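## Task

Return the jar marked TRIS 0.1 M to the shelving unit that holds the labelled containers, placing it on the fourth shelf up from the floor. It must stand upright with its entire base resting on that shelf, and the other labelled containers must stay where they are. The task fails if any labelled container touches the floor, or if the jar topples or is left tilted.

## Robot and tools

ROBOT. A LinearBot: a base that can drive in any direction, with a column about 1.7 m tall. A carriage rides up and down the column (lift_m) and carries two identical six-joint arms, left and right, each ending in a two-finger gripper. The arm bases sit about 0.57 m + lift_m above the floor, and parts of the carriage hang about 0.15 m lower. A hand reaches up to 0.78 m from its shoulder but only about 0.38 m below its arm base. A hand is about 0.16 m long and 0.1 m wide (0.14 m when open). The parked arm pose is joints 1-6 = 0, 0.05, 0.05, 1.45, 0, 0. Cameras: carriage_camera on the carriage, facing forward and tilted about 20 degrees down; left_wrist_camera and right_wrist_camera on the wrists, looking past the fingertips. Images are 672x504 pixels. A calibration (K, distortion, T_world_to_cam in the base frame) is supplied per camera.

FRAMES. Base frame, in metres: origin on the floor below the base centre, x forward, y left, z up. left_hand and right_hand report the point between that hand's finger pads in this frame. Their quat_wxyz gives the hand's orientation: hand z runs along the fingers and hand y is the opening direction. A hand pointing straight up with joints 1, 5 and 6 at 0 reads (1, 0, 0, 0). base_odometry is measured from where the base started the scene and only counts wheel rotation, so slip shows up as travel. Its heading is in rad, positive to the left, from -3.142 to 3.142. These readings tend to be optimistic: the real hand usually sits lower, more so at long reach or under load.

move. Every argument is optional; a call with none just reports state and images.
- base: an object holding exactly one key. Each is a relative offset from where the base last measured itself, not a pose. translate_m: forward positive, -2 to 2 m. strafe_m: left positive, -2 to 2 m. rotate_rad: counter-clockwise positive, -6.3 to 6.3 rad.
- joints: one object shared by both arms, keyed by joint name. Every value is an absolute target. lift_m: 0 to 1 m. For each arm (left_ or right_ prefix): joint1_rad -2.617 to 3.054 (turns the arm about vertical, 0 forward, positive left); joint2_rad 0 to 3.141 (shoulder; 0 upper arm level pointing back, 1.57 vertical, 3.14 level pointing forward); joint3_rad 0 to 3.141 (elbow; 0 folded, 3.14 straight); joint4_rad -1.57 to 1.57 (wrist pitch; positive raises the fingertips); joint5_rad -1.57 to 1.57 (wrist yaw; positive swings the tips right, the opposite sense to joint 1); joint6_rad -2.094 to 2.094 (roll about the finger axis; positive is clockwise viewed from the forearm); gripper_m 0 to 0.093 m, the pad gap. A joint you leave out keeps its old target and may still be pushing.
- speeds: per-action caps. translate_m and strafe_m 0.02 to 0.5 m/s, rotate_rad 0.05 to 1.57 rad/s, lift_m 0.08 to 0.25 m/s. The top of each range is the default.
- min_time_s: 0.1 to 8 s. Sets the shortest duration for every arm and gripper motion in the action. Use it for straighter, gentler arm paths.
- cameras: a list of names or ["all"]. Omitted or null means all cameras; [] means none.
An action runs at most 15 s, and a base move ends at 14 s with time_out. An unknown key makes the call invalid. An out-of-range value gets it refused, and a refusal or a stop cancels any later move, wait and finished_scene calls in the same reply.

RESULTS. The "move" line reads done, or the worst status among the motions. base_status and joint_status use these words. done: for the base, the wheels turned the full amount. off_target: came to rest short of the target and may still push. contact_stop or time_out: the target was dropped and the position is held. not_followed: a self-collision check withheld the arm. limit_stop_at_motor_heat: a heat stop; send the target again. Other lines: joint_positions; motor_effort (percent of maximum, with the action's peak in brackets); joint torques; gripper readings; temperatures; MOTOR HOT and OVER-TEMPERATURE FAULT warnings; on_its_own (motions you did not command); "pictures" (the order of the images). Lines with nothing new are left out. When gripping firmly, the gripper reads up to 0.005 m narrower than the object. Closed on nothing, it reads 0.000-0.002. To release, command a gap well above the reading.

wait: seconds 0 to 10, plus optional cameras. Nothing new is commanded, and you get the same report.
zoom_image: camera (one of the three names) and region [x0, y0, x1, y1], pixels of that camera's latest image with the origin at top left, at most 504x504. Gives a closer view.
read_manual: section "licences"; returns only URDF licence text.
finished_scene: scene, an integer 1 to 3, the current scene. It cannot be undone, and the jar must stay correctly placed without the robot holding it.

CAUTIONS. The robot can tip over and not recover. Risk is highest with a high carriage, arms extended or loaded, pushing or pulling, and abrupt stops. About 1.5 kg in each hand with both arms forward can tip it. Only the images reveal a lean. The base has a contact stop but the arms do not: a blocked arm keeps pressing and springs to its target once freed. A drive can also bend an arm against furniture and still report done. If the base gets stuck against something, reverse about 0.2 m. Never back under a table edge. Keep the arms from striking or pressing on each other. Extended or loaded arms heat up, even while you are thinking; park them when MOTOR HOT appears. A 100 °C fault drops that arm and whatever it holds. Do not drop, slam or throw objects, and release only once they are still.

Each tool is called after "Emit:" as name([rows], argument=value, ...), one row to a line, values as JSON.

## Session

Emit:
move()

Scene clock: 0.00 s.
Joint torques (N m): no reading
base_odometry: x=+0.000 y=+0.000 heading=+0.000
base_status: not commanded
joint_positions: lift_m=+0.300 left_joint1_rad=-0.006 left_joint2_rad=+0.038 left_joint3_rad=+0.065 left_joint4_rad=+1.421 left_joint5_rad=+0.004 left_joint6_rad=+0.018 left_gripper_m=+0.09396 right_joint1_rad=+0.015 right_joint2_rad=+0.037 right_joint3_rad=+0.033 right_joint4_rad=+1.408 right_joint5_rad=+0.030 right_joint6_rad=+0.028 right_gripper_m=+0.09396
joint_status: not commanded
motor_effort: lift_m=+38 drive_wheels=-3
left_hand: x=+0.2546 y=+0.3099 z=+1.3211 quat_wxyz=(+0.998, +0.003, +0.062, +0.006) (m; base frame)
right_hand: x=+0.2674 y=-0.3153 z=+1.3117 quat_wxyz=(+0.996, +0.015, +0.084, +0.020) (m; base frame)
pictures: carriage_camera, left_wrist_camera, right_wrist_camera
camera_calibration:
carriage_camera: T_world_to_cam=[[-0.0639136, -0.997492, -0.0304054, 0.0499768], [-0.298547, 0.0481838, -0.953178, 1.28644], [0.952252, -0.0518436, -0.300878, 0.248054], [0, 0, 0, 1]] pos_world=[0.151047, 0.000725986, 1.30236]
left_wrist_camera: T_world_to_cam=[[0.0757519, -0.997111, -0.00556519, 0.304339], [0.742458, 0.0601294, -0.667188, 0.680689], [0.665596, 0.0464089, 0.744868, -1.04845], [0, 0, 0, 1]] pos_world=[0.169403, 0.311187, 1.2368]
right_wrist_camera: T_world_to_cam=[[0.0399473, -0.999008, 0.0196691, -0.346683], [0.687336, 0.0131862, -0.72622, 0.774855], [0.72524, 0.0425298, 0.687181, -0.958237], [0, 0, 0, 1]] pos_world=[0.176216, -0.315803, 1.22802]

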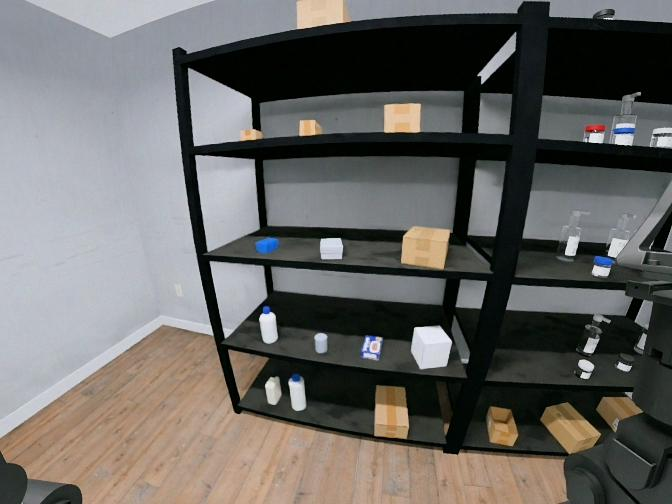

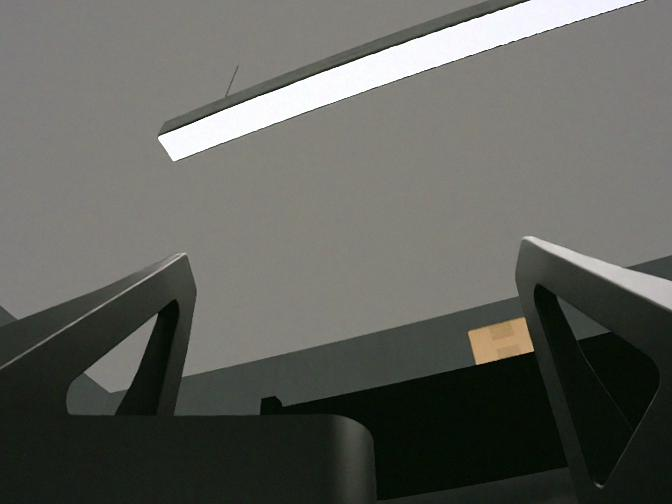

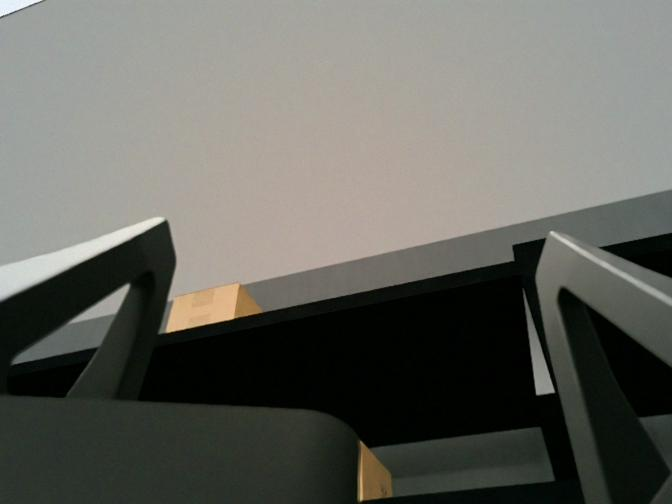

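Emit:
move(base={"rotate_rad": -0.8}, cameras=["carriage_camera"])

Emit:
move(base={"rotate_rad": -1.2}, cameras=["carriage_camera"])

Emit:
move(base={"rotate_rad": -1.2}, cameras=["carriage_camera"])

Emit:
move(base={"rotate_rad": -1.2}, cameras=["carriage_camera"])

Scene clock: 2.97 s.
move: done
base_status: done
motor_effort: lift_m=+37(40) drive_wheels=+5(13)
pictures: carriage_camera
camera_calibration:
carriage_camera: T_world_to_cam=[[-0.0639136, -0.997492, -0.0304054, 0.0499768], [-0.298547, 0.0481838, -0.953178, 1.28644], [0.952252, -0.0518436, -0.300878, 0.248054], [0, 0, 0, 1]]

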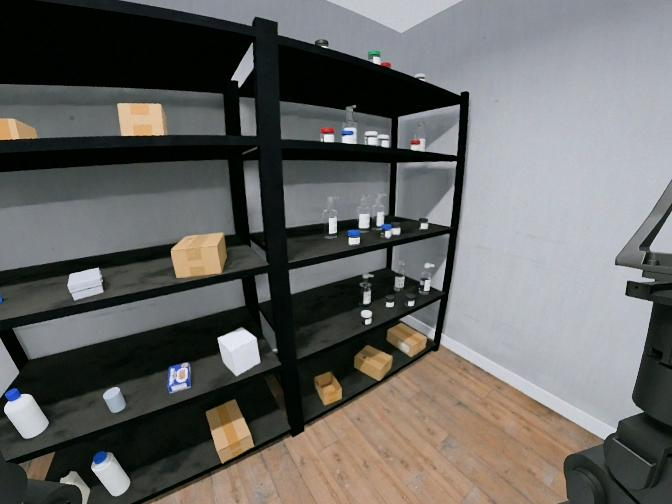

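Scene clock: 5.80 s.
move: done
base_status: done
motor_effort: lift_m=+37(40) drive_wheels=+4(12)
pictures: carriage_camera
camera_calibration:
carriage_camera: T_world_to_cam=[[-0.0639136, -0.997492, -0.0304054, 0.0499768], [-0.298547, 0.0481838, -0.953178, 1.28644], [0.952252, -0.0518436, -0.300878, 0.248054], [0, 0, 0, 1]]

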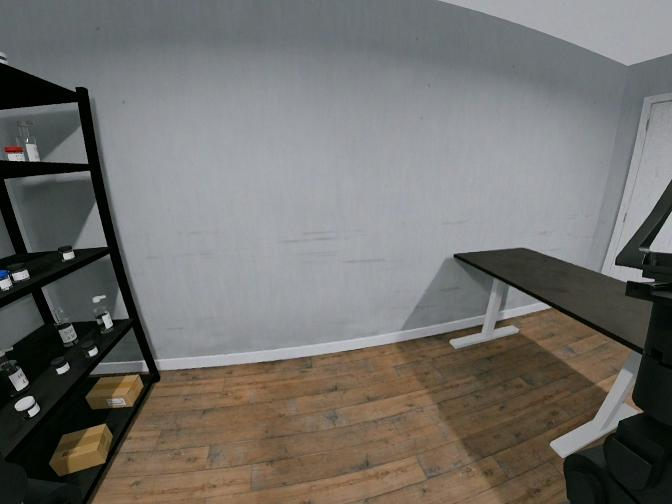

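Scene clock: 8.63 s.
move: done
base_status: done
motor_effort: lift_m=+37(41) drive_wheels=+4(12)
pictures: carriage_camera
camera_calibration:
carriage_camera: T_world_to_cam=[[-0.0639136, -0.997492, -0.0304054, 0.0499768], [-0.298547, 0.0481838, -0.953178, 1.28644], [0.952252, -0.0518436, -0.300878, 0.248054], [0, 0, 0, 1]]

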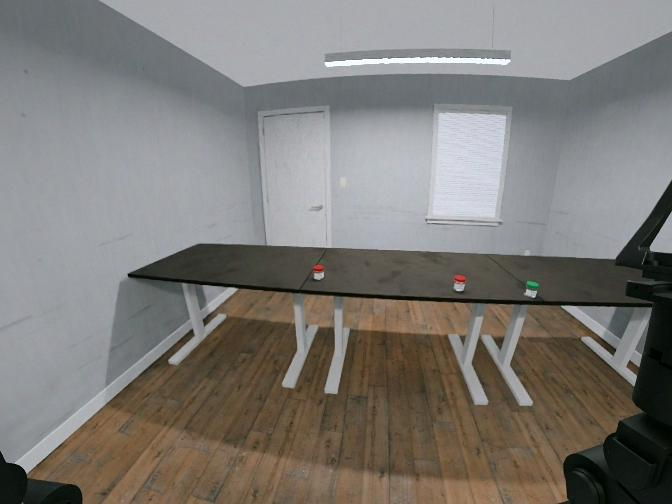

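Scene clock: 11.47 s.
Joint torques (N m): left_arm=[0.39 4.23 6.72 -0.14 -0.15 -0.08] | right_arm=[-0.39 3.34 7.68 0.02 -0.01 0.01]
move: done
base_odometry: x=+0.000 y=+0.000 heading=+1.885
base_status: done
joint_positions: lift_m=+0.300 left_joint1_rad=-0.006 left_joint2_rad=+0.038 left_joint3_rad=+0.065 left_joint4_rad=+1.420 left_joint5_rad=+0.004 left_joint6_rad=+0.018 left_gripper_m=+0.09398 right_joint1_rad=+0.015 right_joint2_rad=+0.037 right_joint3_rad=+0.033 right_joint4_rad=+1.408 right_joint5_rad=+0.030 right_joint6_rad=+0.028 right_gripper_m=+0.09398
motor_effort: lift_m=+38(39) drive_wheels=+4(12)
left_hand: x=+0.2548 y=+0.3099 z=+1.3211 quat_wxyz=(+0.998, +0.003, +0.062, +0.006) (m; base frame)
right_hand: x=+0.2674 y=-0.3153 z=+1.3117 quat_wxyz=(+0.996, +0.015, +0.084, +0.020) (m; base frame)
pictures: carriage_camera
camera_calibration:
carriage_camera: T_world_to_cam=[[-0.0639136, -0.997492, -0.0304054, 0.0499768], [-0.298547, 0.0481838, -0.953178, 1.28644], [0.952252, -0.0518436, -0.300878, 0.248054], [0, 0, 0, 1]]

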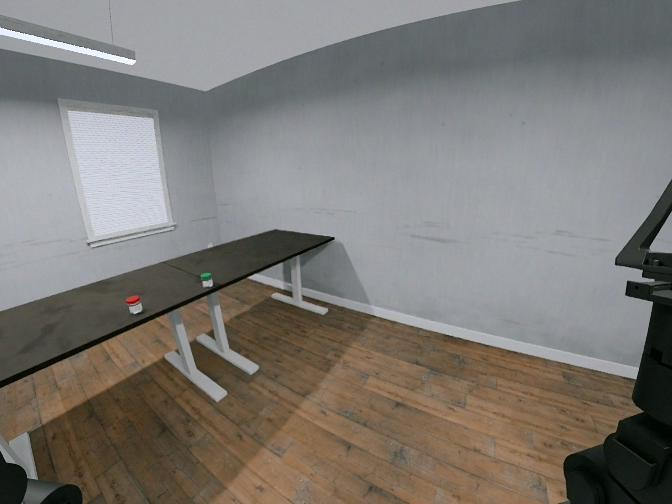

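Emit:
move(base={"rotate_rad": 1.0}, cameras=["carriage_camera"])

Emit:
zoom_image(camera="carriage_camera", region=[200, 240, 500, 320])

Scene clock: 14.23 s.
Joint torques (N m): left_arm=[0.34 4.42 6.28 -0.22 -0.2 -0.12] | right_arm=[-0.34 3.44 7.76 0.02 -0.02 0.02]
move: done
base_odometry: x=+0.000 y=+0.000 heading=+2.884
base_status: done
joint_positions: lift_m=+0.300 left_joint1_rad=-0.006 left_joint2_rad=+0.038 left_joint3_rad=+0.065 left_joint4_rad=+1.420 left_joint5_rad=+0.004 left_joint6_rad=+0.018 left_gripper_m=+0.09398 right_joint1_rad=+0.015 right_joint2_rad=+0.037 right_joint3_rad=+0.033 right_joint4_rad=+1.407 right_joint5_rad=+0.030 right_joint6_rad=+0.028 right_gripper_m=+0.09398
motor_effort: lift_m=+37(40) drive_wheels=+6(13)
left_hand: x=+0.2548 y=+0.3099 z=+1.3211 quat_wxyz=(+0.998, +0.003, +0.062, +0.006) (m; base frame)
right_hand: x=+0.2677 y=-0.3152 z=+1.3116 quat_wxyz=(+0.996, +0.015, +0.084, +0.020) (m; base frame)
pictures: carriage_camera
camera_calibration:
carriage_camera: T_world_to_cam=[[-0.0639136, -0.997492, -0.0304054, 0.0499768], [-0.298547, 0.0481838, -0.953178, 1.28644], [0.952252, -0.0518436, -0.300878, 0.248054], [0, 0, 0, 1]]

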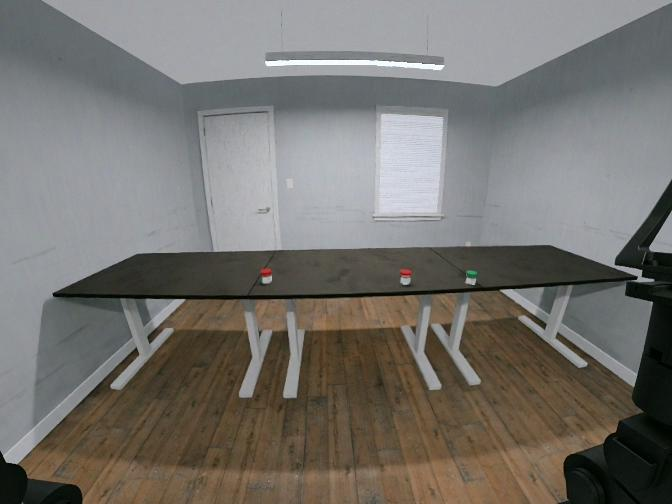

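Scaled by 1.680 from the camera's 672x504 image, which has a finer 960x720 frame.

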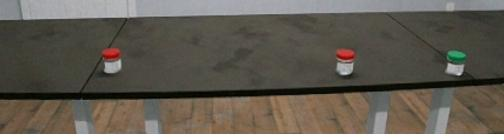

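Emit:
move(base={"translate_m": 0.5}, cameras=["carriage_camera"])

Emit:
zoom_image(camera="carriage_camera", region=[200, 270, 280, 330])

Emit:
zoom_image(camera="carriage_camera", region=[410, 270, 490, 330])

Emit:
zoom_image(camera="carriage_camera", region=[500, 260, 580, 320])

Scene clock: 17.83 s.
Joint torques (N m): left_arm=[0.42 4.07 6.8 -0.11 -0.13 -0.13] | right_arm=[-0.4 3.3 7.87 0 0 0.01]
move: done
base_odometry: x=-0.484 y=+0.127 heading=+2.885
base_status: done
joint_positions: lift_m=+0.300 left_joint1_rad=-0.006 left_joint2_rad=+0.038 left_joint3_rad=+0.065 left_joint4_rad=+1.419 left_joint5_rad=+0.004 left_joint6_rad=+0.018 left_gripper_m=+0.09398 right_joint1_rad=+0.015 right_joint2_rad=+0.037 right_joint3_rad=+0.033 right_joint4_rad=+1.407 right_joint5_rad=+0.030 right_joint6_rad=+0.028 right_gripper_m=+0.09398
motor_effort: lift_m=+38(39) drive_wheels=-7(19)
left_hand: x=+0.2551 y=+0.3099 z=+1.3211 quat_wxyz=(+0.998, +0.003, +0.063, +0.006) (m; base frame)
right_hand: x=+0.2677 y=-0.3152 z=+1.3116 quat_wxyz=(+0.996, +0.015, +0.084, +0.020) (m; base frame)
pictures: carriage_camera
camera_calibration:
carriage_camera: T_world_to_cam=[[-0.0639136, -0.997492, -0.0304054, 0.0499768], [-0.298547, 0.0481838, -0.953178, 1.28644], [0.952252, -0.0518436, -0.300878, 0.248054], [0, 0, 0, 1]]

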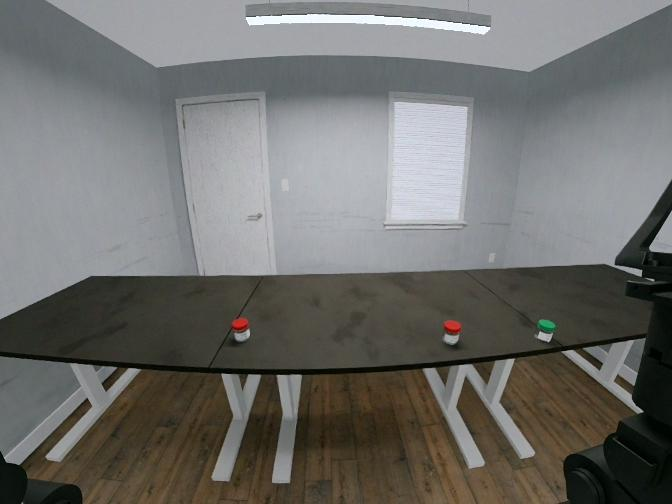

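Scaled by 6.300 from the camera's 672x504 image, which has a finer 960x720 frame.

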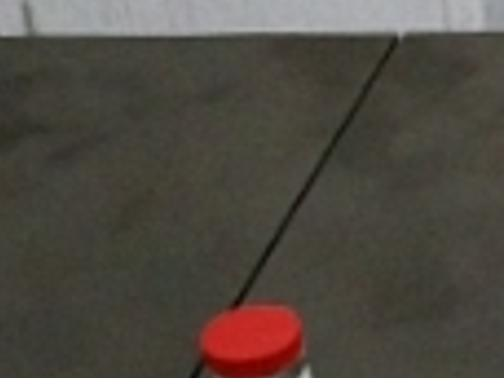

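Scaled by 6.300 from the camera's 672x504 image, which has a finer 960x720 frame.

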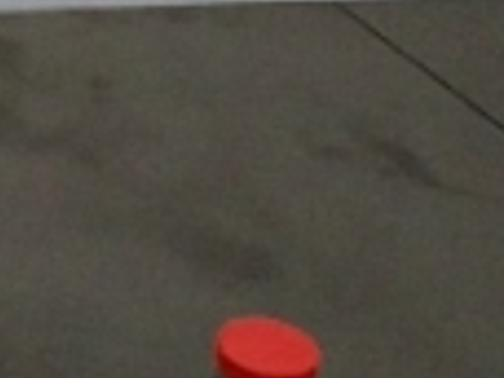

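Scaled by 6.300 from the camera's 672x504 image, which has a finer 960x720 frame.

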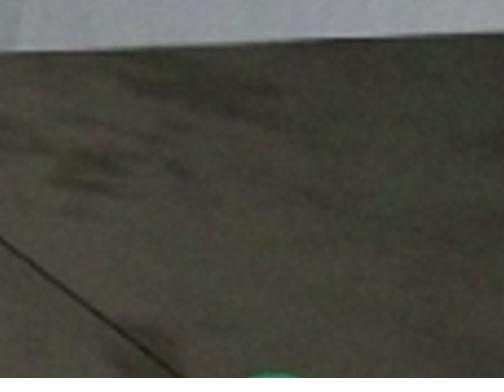

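Emit:
zoom_image(camera="carriage_camera", region=[220, 310, 264, 350])

Emit:
zoom_image(camera="carriage_camera", region=[430, 312, 474, 352])

Emit:
zoom_image(camera="carriage_camera", region=[524, 310, 568, 350])

Scaled by 11.455 from the camera's 672x504 image, which has a finer 960x720 frame.

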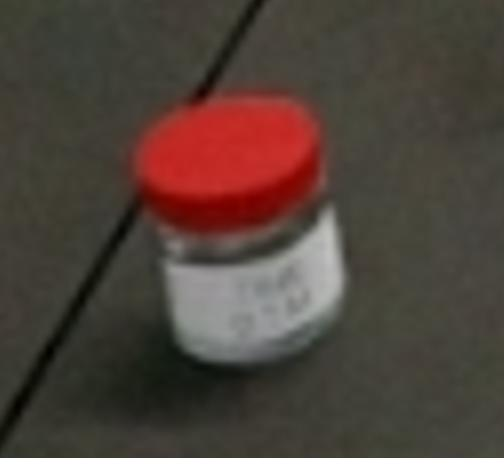

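Scaled by 11.455 from the camera's 672x504 image, which has a finer 960x720 frame.

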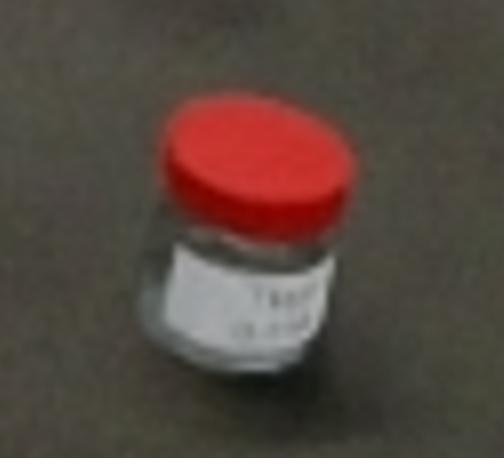

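Scaled by 11.455 from the camera's 672x504 image, which has a finer 960x720 frame.

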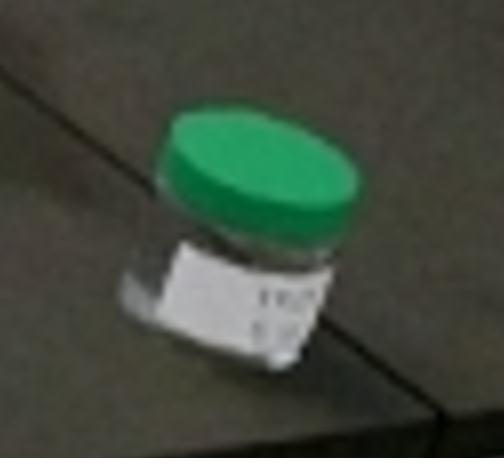

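Emit:
move(base={"translate_m": 0.1}, joints={"lift_m": 0.36, "left_joint1_rad": 0, "left_joint2_rad": 2.588, "left_joint3_rad": 0.807, "left_joint4_rad": 1.345, "left_joint5_rad": 0, "left_joint6_rad": 0, "left_gripper_m": 0.093}, min_time_s=2.5)

Emit:
zoom_image(camera="left_wrist_camera", region=[200, 0, 500, 225])

Scene clock: 24.20 s.
Joint torques (N m): left_arm=[0.91 -8.83 3.17 2.56 -0.14 -0.22] | right_arm=[-0.38 3.45 7.65 0.05 0.01 0]
move: done
base_odometry: x=-0.580 y=+0.152 heading=+2.886
base_status: done
joint_positions: lift_m=+0.360 left_joint1_rad=-0.006 left_joint2_rad=+2.570 left_joint3_rad=+0.797 left_joint4_rad=+1.356 left_joint5_rad=+0.004 left_joint6_rad=+0.008 left_gripper_m=+0.09308 right_joint1_rad=+0.015 right_joint2_rad=+0.037 right_joint3_rad=+0.033 right_joint4_rad=+1.405 right_joint5_rad=+0.030 right_joint6_rad=+0.028 right_gripper_m=+0.09398
joint_status: all done
motor_effort: lift_m=+40(50) drive_wheels=-8(14)
left_hand: x=+0.7013 y=+0.3072 z=+0.8515 quat_wxyz=(+0.545, +0.007, +0.838, -0.001) (m; base frame)
right_hand: x=+0.2680 y=-0.3152 z=+1.3714 quat_wxyz=(+0.996, +0.015, +0.085, +0.020) (m; base frame)
pictures: carriage_camera, left_wrist_camera, right_wrist_camera
camera_calibration:
carriage_camera: T_world_to_cam=[[-0.0639136, -0.997492, -0.0304054, 0.0517977], [-0.298547, 0.0481838, -0.953178, 1.34352], [0.952252, -0.0518436, -0.300878, 0.266073], [0, 0, 0, 1]]
left_wrist_camera: T_world_to_cam=[[-0.0310721, -0.997225, -0.0676455, 0.392998], [-0.853433, 0.0616982, -0.517538, 1.02716], [0.520275, 0.0416499, -0.852982, 0.46819], [0, 0, 0, 1]]
right_wrist_camera: T_world_to_cam=[[0.0399997, -0.999007, 0.0196026, -0.347798], [0.685394, 0.0131569, -0.728053, 0.820847], [0.727073, 0.0425574, 0.68524, -0.997606], [0, 0, 0, 1]]

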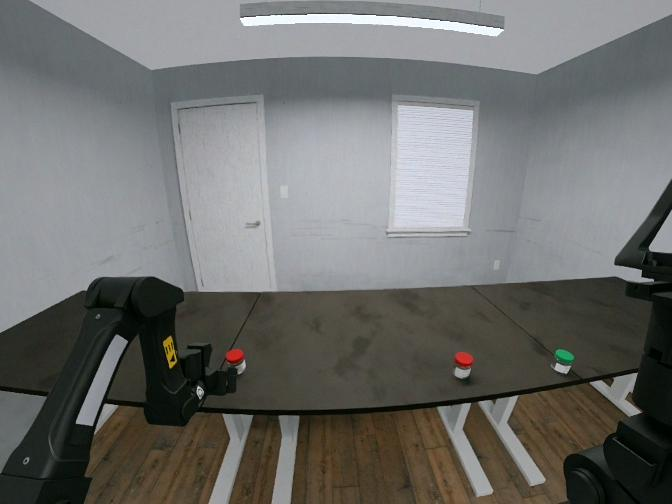

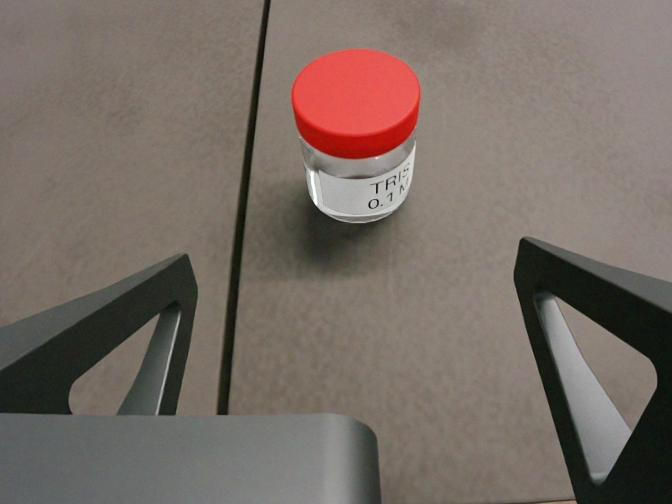

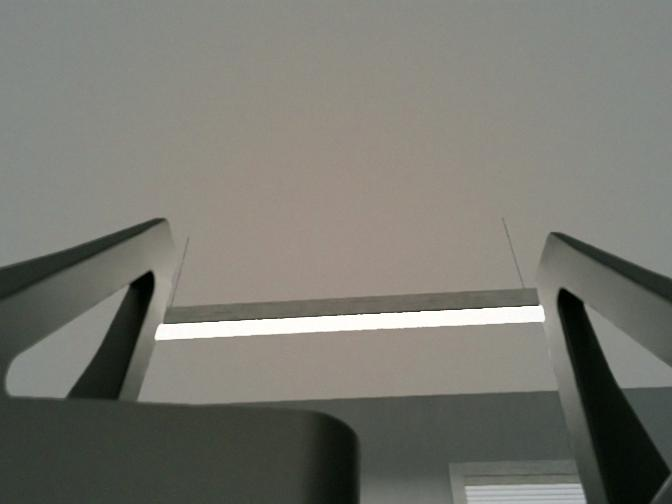

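Scaled by 1.680 from the camera's 672x504 image, which has a finer 960x720 frame.

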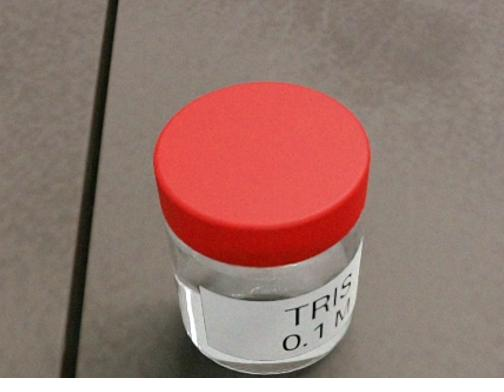

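Emit:
move(joints={"lift_m": 0.288}, cameras=["left_wrist_camera"])

Emit:
move(base={"translate_m": 0.113}, speeds={"translate_m": 0.1}, cameras=["left_wrist_camera","carriage_camera"])

Scene clock: 26.50 s.
move: done
joint_status: all done
motor_effort: lift_m=+33(36) drive_wheels=-8(9)
pictures: left_wrist_camera
camera_calibration:
left_wrist_camera: T_world_to_cam=[[-0.0316867, -0.997249, -0.0670087, 0.387772], [-0.859311, 0.0614214, -0.507751, 0.983446], [0.51047, 0.0414923, -0.858894, 0.41548], [0, 0, 0, 1]]

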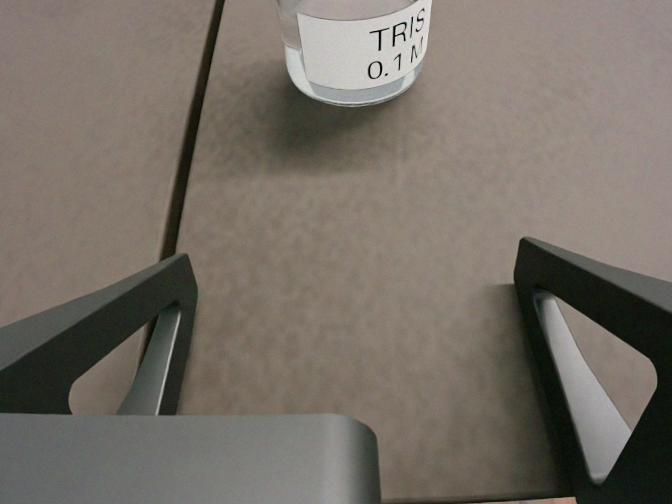

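Scene clock: 28.30 s.
Joint torques (N m): left_arm=[0.8 -9.46 3.06 2.66 -0.24 -0.13] | right_arm=[-0.36 3.4 7.71 0.02 0.01 0.03]
move: done
base_odometry: x=-0.690 y=+0.180 heading=+2.887
base_status: done
joint_positions: lift_m=+0.288 left_joint1_rad=-0.006 left_joint2_rad=+2.578 left_joint3_rad=+0.801 left_joint4_rad=+1.349 left_joint5_rad=+0.004 left_joint6_rad=+0.008 left_gripper_m=+0.09308 right_joint1_rad=+0.015 right_joint2_rad=+0.037 right_joint3_rad=+0.033 right_joint4_rad=+1.406 right_joint5_rad=+0.030 right_joint6_rad=+0.028 right_gripper_m=+0.09398
motor_effort: lift_m=+34(36) drive_wheels=-9(14)
left_hand: x=+0.7001 y=+0.3072 z=+0.7756 quat_wxyz=(+0.540, +0.007, +0.841, -0.001) (m; base frame)
right_hand: x=+0.2678 y=-0.3152 z=+1.2999 quat_wxyz=(+0.996, +0.015, +0.084, +0.020) (m; base frame)
pictures: carriage_camera, left_wrist_camera
camera_calibration:
carriage_camera: T_world_to_cam=[[-0.0639136, -0.997492, -0.0304054, 0.0496208], [-0.298547, 0.0481838, -0.953178, 1.27528], [0.952252, -0.0518436, -0.300878, 0.244531], [0, 0, 0, 1]]
left_wrist_camera: T_world_to_cam=[[-0.0316867, -0.997249, -0.0670087, 0.387772], [-0.859311, 0.0614214, -0.507751, 0.983446], [0.51047, 0.0414923, -0.858894, 0.41548], [0, 0, 0, 1]]

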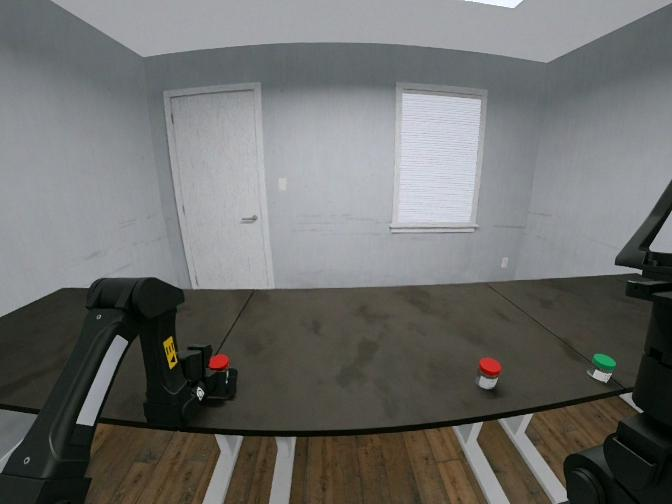

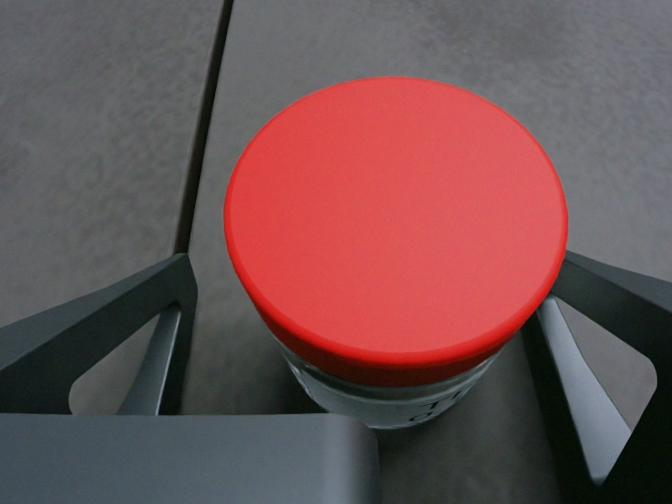

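Emit:
move(joints={"left_gripper_m": 0.05}, min_time_s=2.5, cameras=["left_wrist_camera"])

Scene clock: 31.90 s.
Joint torques (N m): left_arm=[0.88 -9.66 2.69 2.61 -0.22 -0.14] | right_arm=[-0.39 3.41 7.68 0.03 0.03 0.03]
move: off_target
base_odometry: x=-0.690 y=+0.180 heading=+2.887
joint_positions: lift_m=+0.288 left_joint1_rad=-0.006 left_joint2_rad=+2.578 left_joint3_rad=+0.801 left_joint4_rad=+1.349 left_joint5_rad=+0.004 left_joint6_rad=+0.007 left_gripper_m=+0.05443 right_joint1_rad=+0.015 right_joint2_rad=+0.037 right_joint3_rad=+0.033 right_joint4_rad=+1.406 right_joint5_rad=+0.030 right_joint6_rad=+0.028 right_gripper_m=+0.09398
joint_status: left_gripper_m off_target (ended at +0.05445, target +0.05000)
motor_effort: lift_m=+33(36) drive_wheels=-9(9)
left_hand: x=+0.7001 y=+0.3072 z=+0.7756 quat_wxyz=(+0.540, +0.007, +0.841, -0.001) (m; base frame)
right_hand: x=+0.2678 y=-0.3152 z=+1.2999 quat_wxyz=(+0.996, +0.015, +0.084, +0.020) (m; base frame)
pictures: left_wrist_camera
camera_calibration:
left_wrist_camera: T_world_to_cam=[[-0.0313709, -0.997305, -0.0663165, 0.387032], [-0.859334, 0.0607966, -0.507787, 0.983682], [0.510451, 0.0410583, -0.858926, 0.415652], [0, 0, 0, 1]]

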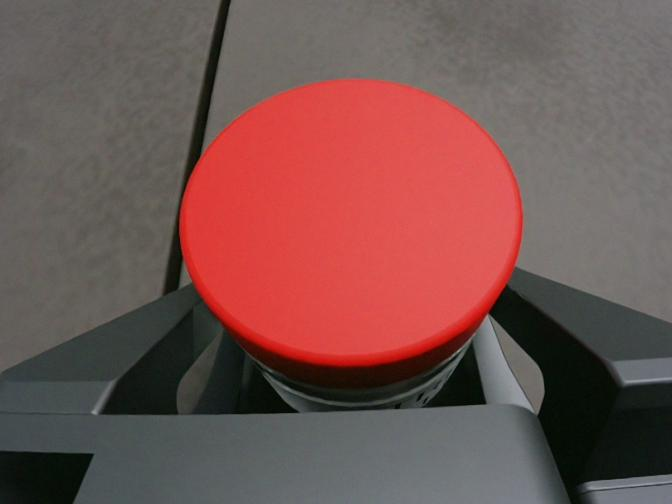

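Gripped. Lift, back out.

Emit:
move(joints={"lift_m": 0.4}, speeds={"lift_m": 0.1}, cameras=["left_wrist_camera"])

Emit:
move(base={"translate_m": -0.5}, speeds={"translate_m": 0.3}, joints={"lift_m": 0.7}, cameras=["left_wrist_camera","carriage_camera"])

Scene clock: 34.13 s.
move: done
joint_status: all done
motor_effort: lift_m=+39(50) drive_wheels=-8(9)
pictures: left_wrist_camera
camera_calibration:
left_wrist_camera: T_world_to_cam=[[-0.032254, -0.9973, -0.0659726, 0.394455], [-0.866037, 0.0608373, -0.496264, 1.03148], [0.498938, 0.0411282, -0.865661, 0.523175], [0, 0, 0, 1]]

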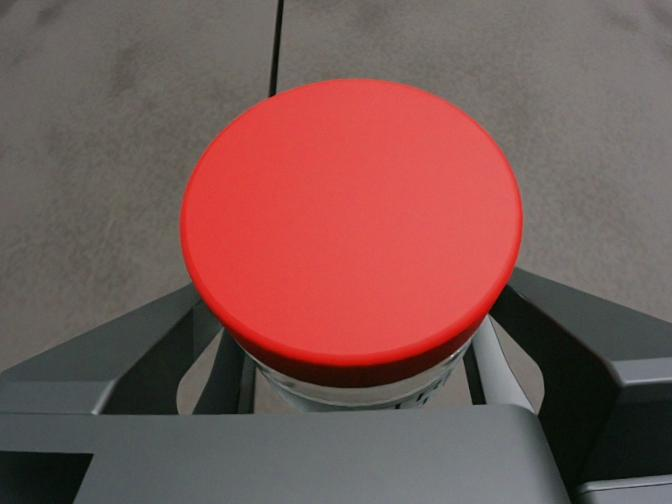

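Scene clock: 37.30 s.
Joint torques (N m): left_arm=[0.77 -10.11 2.62 2.84 -0.11 -0.23] | right_arm=[-0.4 3.36 7.54 0.02 0.02 0.01]
move: done
base_odometry: x=-0.206 y=+0.055 heading=+2.888
base_status: done
joint_positions: lift_m=+0.700 left_joint1_rad=-0.005 left_joint2_rad=+2.583 left_joint3_rad=+0.804 left_joint4_rad=+1.339 left_joint5_rad=+0.004 left_joint6_rad=+0.007 left_gripper_m=+0.05442 right_joint1_rad=+0.015 right_joint2_rad=+0.037 right_joint3_rad=+0.033 right_joint4_rad=+1.406 right_joint5_rad=+0.030 right_joint6_rad=+0.028 right_gripper_m=+0.09398
joint_status: all done
motor_effort: lift_m=+40(51) drive_wheels=-7(19)
left_hand: x=+0.6991 y=+0.3077 z=+1.1834 quat_wxyz=(+0.536, +0.006, +0.844, -0.001) (m; base frame)
right_hand: x=+0.2679 y=-0.3153 z=+1.7114 quat_wxyz=(+0.996, +0.016, +0.085, +0.020) (m; base frame)
pictures: carriage_camera, left_wrist_camera
camera_calibration:
carriage_camera: T_world_to_cam=[[-0.0639136, -0.997492, -0.0304054, 0.0621342], [-0.298547, 0.0481838, -0.953178, 1.66756], [0.952252, -0.0518436, -0.300878, 0.368358], [0, 0, 0, 1]]
left_wrist_camera: T_world_to_cam=[[-0.0308249, -0.997365, -0.0656781, 0.413479], [-0.865169, 0.059529, -0.497934, 1.18274], [0.500531, 0.041474, -0.864724, 0.780127], [0, 0, 0, 1]]

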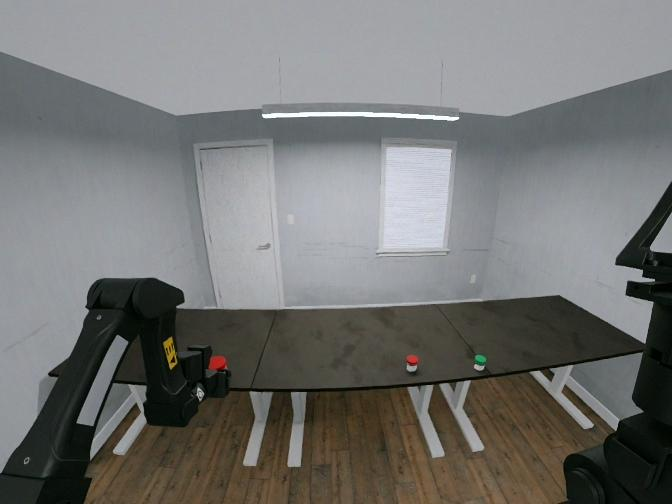

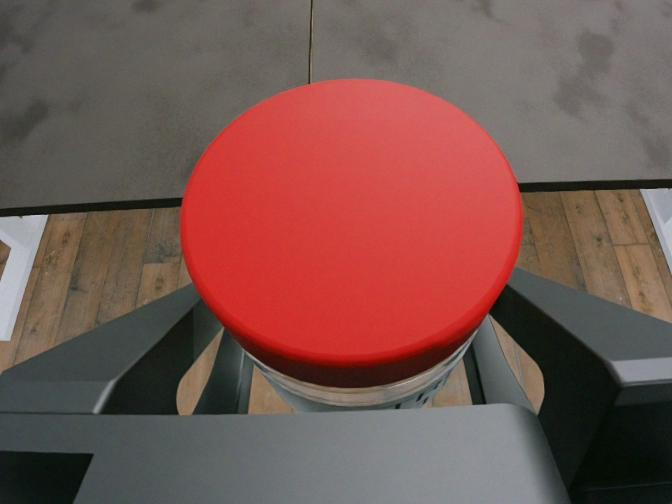

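Emit:
move(base={"translate_m": 0.05}, cameras=[])

Emit:
move(base={"rotate_rad": -3.14}, speeds={"rotate_rad": 0.7}, cameras=["carriage_camera"])

Scene clock: 39.43 s.
move: done
base_status: done
motor_effort: lift_m=+40(41) drive_wheels=+1(15)
pictures: none

Scene clock: 45.17 s.
Joint torques (N m): left_arm=[0.47 -9.92 2.54 2.82 -0.23 -0.14] | right_arm=[-0.38 3.26 7.66 0 0.01 0]
move: done
base_odometry: x=-0.254 y=+0.067 heading=-0.252
base_status: done
joint_positions: lift_m=+0.700 left_joint1_rad=-0.001 left_joint2_rad=+2.583 left_joint3_rad=+0.804 left_joint4_rad=+1.339 left_joint5_rad=+0.004 left_joint6_rad=+0.007 left_gripper_m=+0.05442 right_joint1_rad=+0.015 right_joint2_rad=+0.037 right_joint3_rad=+0.033 right_joint4_rad=+1.406 right_joint5_rad=+0.030 right_joint6_rad=+0.028 right_gripper_m=+0.09399
motor_effort: lift_m=+39(42) drive_wheels=+4(13)
left_hand: x=+0.6991 y=+0.3094 z=+1.1834 quat_wxyz=(+0.536, +0.005, +0.844, +0.000) (m; base frame)
right_hand: x=+0.2678 y=-0.3153 z=+1.7114 quat_wxyz=(+0.996, +0.016, +0.084, +0.020) (m; base frame)
pictures: carriage_camera
camera_calibration:
carriage_camera: T_world_to_cam=[[-0.0639136, -0.997492, -0.0304054, 0.0621342], [-0.298547, 0.0481838, -0.953178, 1.66756], [0.952252, -0.0518436, -0.300878, 0.368358], [0, 0, 0, 1]]

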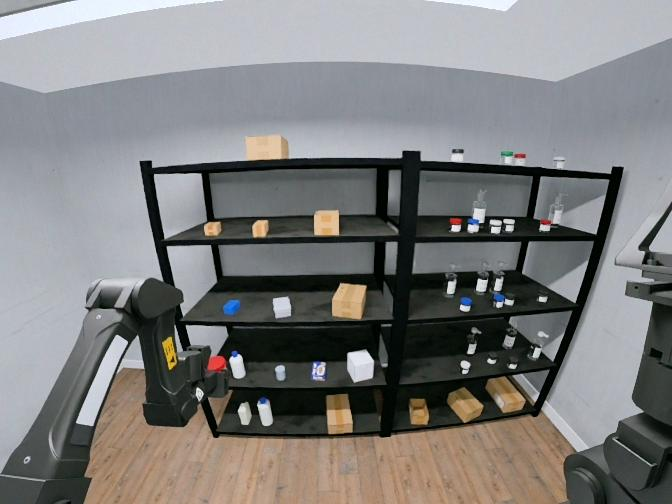

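Emit:
move(base={"rotate_rad": -0.08}, joints={"lift_m": 0.95}, cameras=["carriage_camera"])

Emit:
move(base={"strafe_m": -0.6}, speeds={"strafe_m": 0.25}, cameras=["carriage_camera","left_wrist_camera"])

Emit:
zoom_image(camera="carriage_camera", region=[160, 180, 460, 400])

Scene clock: 49.40 s.
move: done
base_status: done
joint_status: all done
motor_effort: lift_m=+40(50) drive_wheels=+4(12)
pictures: carriage_camera
camera_calibration:
carriage_camera: T_world_to_cam=[[-0.0639136, -0.997492, -0.0304054, 0.0697357], [-0.298547, 0.0481838, -0.953178, 1.90586], [0.952252, -0.0518436, -0.300878, 0.443579], [0, 0, 0, 1]]

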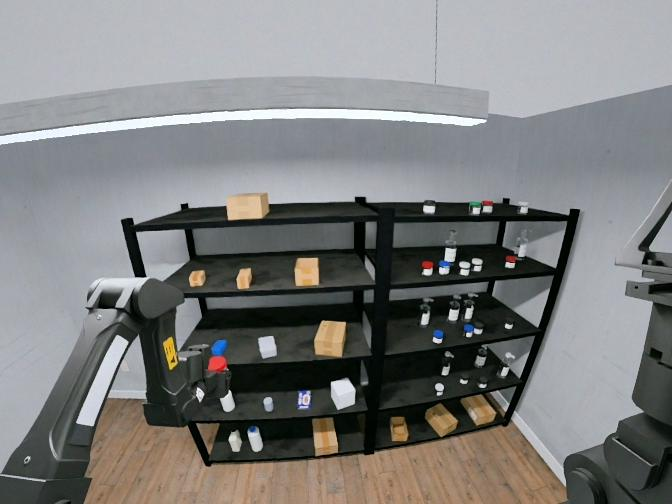

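Scene clock: 53.07 s.
Joint torques (N m): left_arm=[0.69 -9.92 2.7 2.72 -0.19 -0.17] | right_arm=[-0.34 3.43 7.73 0.04 0 0.03]
move: done
base_odometry: x=-0.451 y=-0.500 heading=-0.333
base_status: done
joint_positions: lift_m=+0.950 left_joint1_rad=-0.003 left_joint2_rad=+2.585 left_joint3_rad=+0.804 left_joint4_rad=+1.337 left_joint5_rad=+0.004 left_joint6_rad=+0.007 left_gripper_m=+0.05442 right_joint1_rad=+0.015 right_joint2_rad=+0.037 right_joint3_rad=+0.033 right_joint4_rad=+1.406 right_joint5_rad=+0.030 right_joint6_rad=+0.028 right_gripper_m=+0.09399
motor_effort: lift_m=+40(42) drive_wheels=-9(17)
left_hand: x=+0.6986 y=+0.3088 z=+1.4323 quat_wxyz=(+0.534, +0.005, +0.845, -0.001) (m; base frame)
right_hand: x=+0.2678 y=-0.3153 z=+1.9614 quat_wxyz=(+0.996, +0.016, +0.084, +0.020) (m; base frame)
pictures: carriage_camera, left_wrist_camera
camera_calibration:
carriage_camera: T_world_to_cam=[[-0.0639136, -0.997492, -0.0304054, 0.0697357], [-0.298547, 0.0481838, -0.953178, 1.90586], [0.952252, -0.0518436, -0.300878, 0.443579], [0, 0, 0, 1]]
left_wrist_camera: T_world_to_cam=[[-0.0287673, -0.997432, -0.0655888, 0.429348], [-0.867008, 0.0575531, -0.49496, 1.30379], [0.497463, 0.0426274, -0.866437, 0.999805], [0, 0, 0, 1]]

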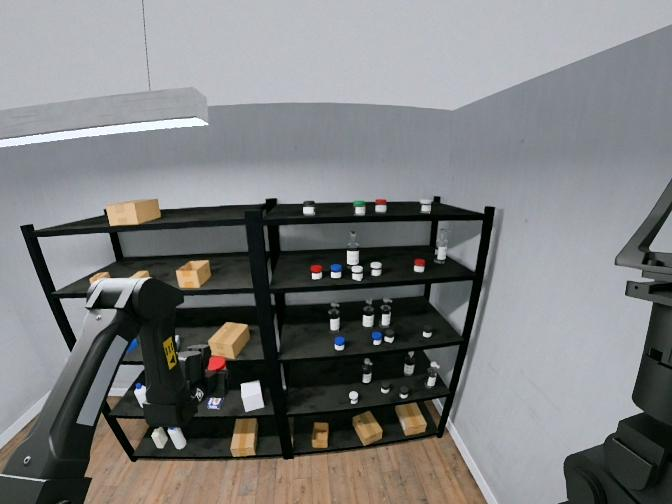

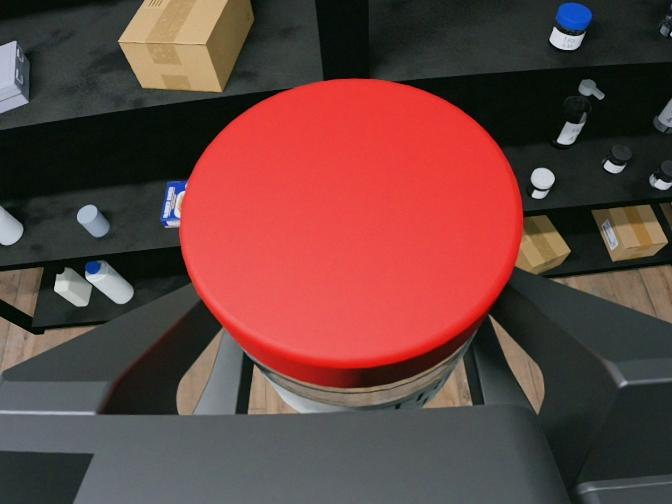

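Scaled by 1.680 from the camera's 672x504 image, which has a finer 960x720 frame.

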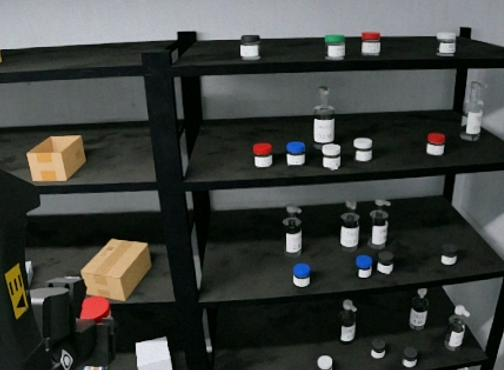

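Emit:
move(base={"strafe_m": -0.135}, joints={"lift_m": 1.0}, speeds={"strafe_m": 0.2}, cameras=[])

Emit:
move(base={"translate_m": 0.3}, speeds={"translate_m": 0.15}, cameras=["carriage_camera","left_wrist_camera"])

Emit:
zoom_image(camera="carriage_camera", region=[160, 200, 460, 425])

Scene clock: 57.57 s.
move: done
base_status: done
joint_status: all done
joint sent to its limit — lift_m, upper limit.
motor_effort: lift_m=+39(50) drive_wheels=-9(15)
pictures: none

Scene clock: 61.13 s.
Joint torques (N m): left_arm=[1.03 -10.06 2.52 2.72 -0.14 -0.2] | right_arm=[-0.35 3.3 7.64 -0.03 0 0.02]
move: done
base_odometry: x=-0.212 y=-0.726 heading=-0.334
base_status: done
joint_positions: lift_m=+0.998 left_joint1_rad=-0.004 left_joint2_rad=+2.585 left_joint3_rad=+0.804 left_joint4_rad=+1.337 left_joint5_rad=+0.004 left_joint6_rad=+0.007 left_gripper_m=+0.05442 right_joint1_rad=+0.015 right_joint2_rad=+0.037 right_joint3_rad=+0.033 right_joint4_rad=+1.407 right_joint5_rad=+0.030 right_joint6_rad=+0.028 right_gripper_m=+0.09399
motor_effort: lift_m=+38(42) drive_wheels=-4(10)
left_hand: x=+0.6985 y=+0.3080 z=+1.4800 quat_wxyz=(+0.534, +0.006, +0.846, -0.001) (m; base frame)
right_hand: x=+0.2676 y=-0.3153 z=+2.0094 quat_wxyz=(+0.996, +0.016, +0.084, +0.020) (m; base frame)
pictures: carriage_camera, left_wrist_camera
camera_calibration:
carriage_camera: T_world_to_cam=[[-0.0639136, -0.997492, -0.0304054, 0.0711924], [-0.298547, 0.0481838, -0.953178, 1.95153], [0.952252, -0.0518436, -0.300878, 0.457994], [0, 0, 0, 1]]
left_wrist_camera: T_world_to_cam=[[-0.0306828, -0.997387, -0.0654053, 0.432737], [-0.867276, 0.0590952, -0.494307, 1.32605], [0.49688, 0.0415577, -0.866823, 1.0425], [0, 0, 0, 1]]

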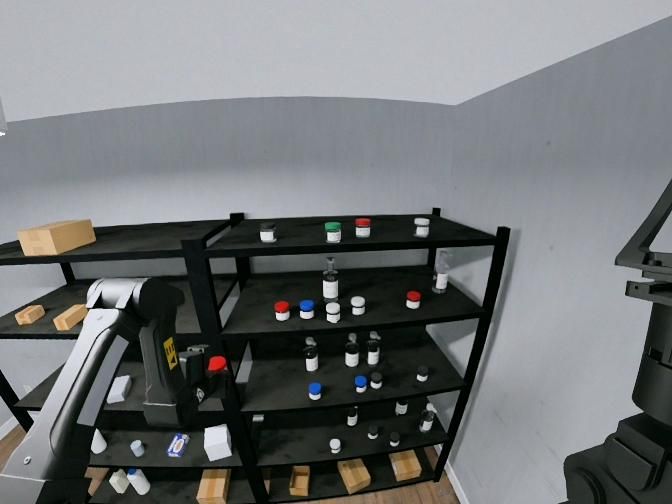

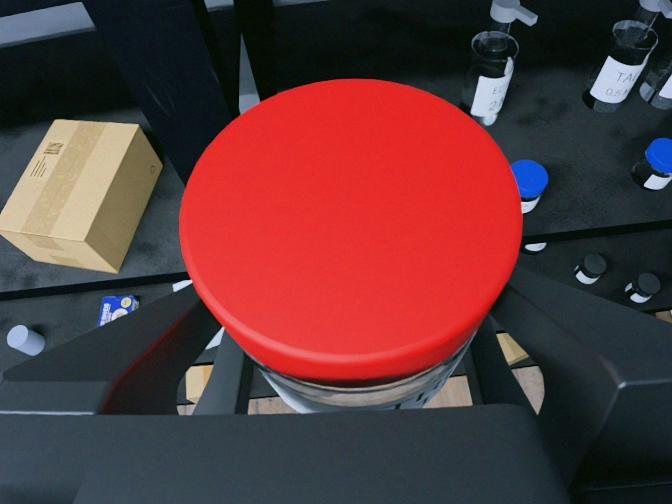

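Scaled by 1.680 from the camera's 672x504 image, which has a finer 960x720 frame.

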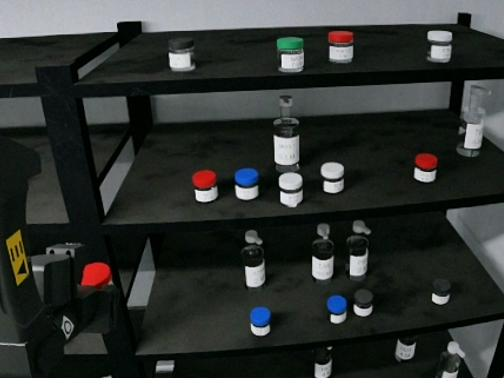

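Emit:
move(base={"translate_m": 0.1}, speeds={"translate_m": 0.1}, cameras=["carriage_camera","left_wrist_camera"])

Emit:
zoom_image(camera="carriage_camera", region=[140, 260, 340, 410])

Scene clock: 64.17 s.
Joint torques (N m): left_arm=[0.8 -10.11 2.56 2.81 -0.16 -0.22] | right_arm=[-0.39 3.28 7.62 0.01 0.01 0]
move: done
base_odometry: x=-0.117 y=-0.759 heading=-0.335
base_status: done
joint_positions: lift_m=+0.998 left_joint1_rad=-0.004 left_joint2_rad=+2.585 left_joint3_rad=+0.804 left_joint4_rad=+1.337 left_joint5_rad=+0.004 left_joint6_rad=+0.007 left_gripper_m=+0.05442 right_joint1_rad=+0.015 right_joint2_rad=+0.037 right_joint3_rad=+0.033 right_joint4_rad=+1.407 right_joint5_rad=+0.030 right_joint6_rad=+0.028 right_gripper_m=+0.09399
motor_effort: lift_m=+40(42) drive_wheels=-4(12)
left_hand: x=+0.6985 y=+0.3080 z=+1.4800 quat_wxyz=(+0.534, +0.006, +0.846, -0.001) (m; base frame)
right_hand: x=+0.2676 y=-0.3153 z=+2.0094 quat_wxyz=(+0.996, +0.016, +0.084, +0.020) (m; base frame)
pictures: carriage_camera, left_wrist_camera
camera_calibration:
carriage_camera: T_world_to_cam=[[-0.0639136, -0.997492, -0.0304054, 0.0711924], [-0.298547, 0.0481838, -0.953178, 1.95153], [0.952252, -0.0518436, -0.300878, 0.457994], [0, 0, 0, 1]]
left_wrist_camera: T_world_to_cam=[[-0.0306828, -0.997387, -0.0654053, 0.432737], [-0.867276, 0.0590952, -0.494307, 1.32605], [0.49688, 0.0415577, -0.866823, 1.0425], [0, 0, 0, 1]]

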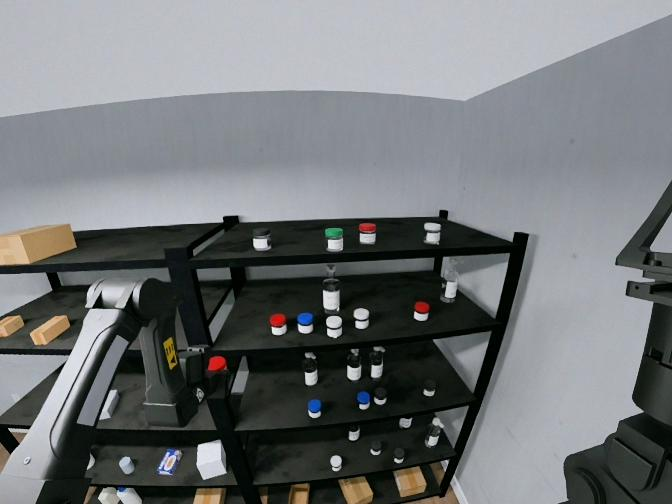

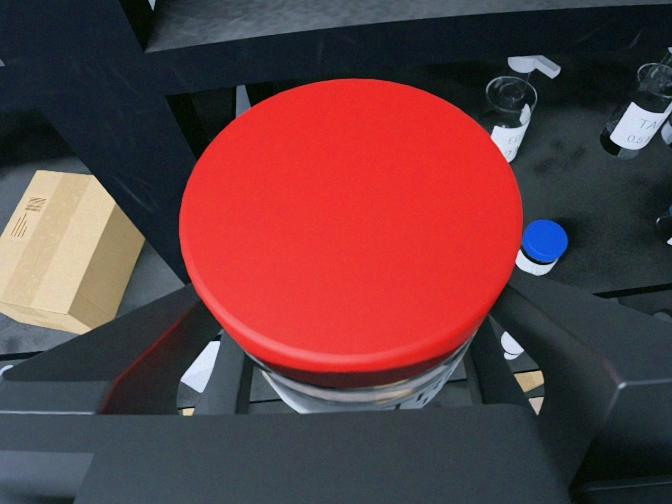

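Scaled by 2.520 from the camera's 672x504 image, which has a finer 960x720 frame.

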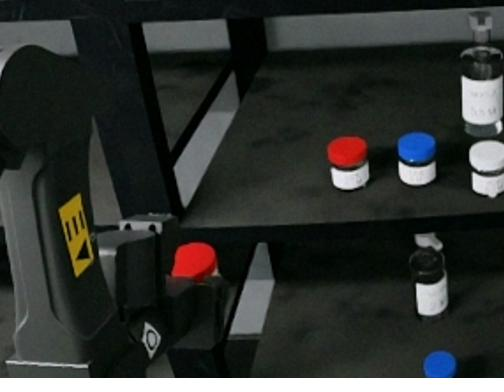

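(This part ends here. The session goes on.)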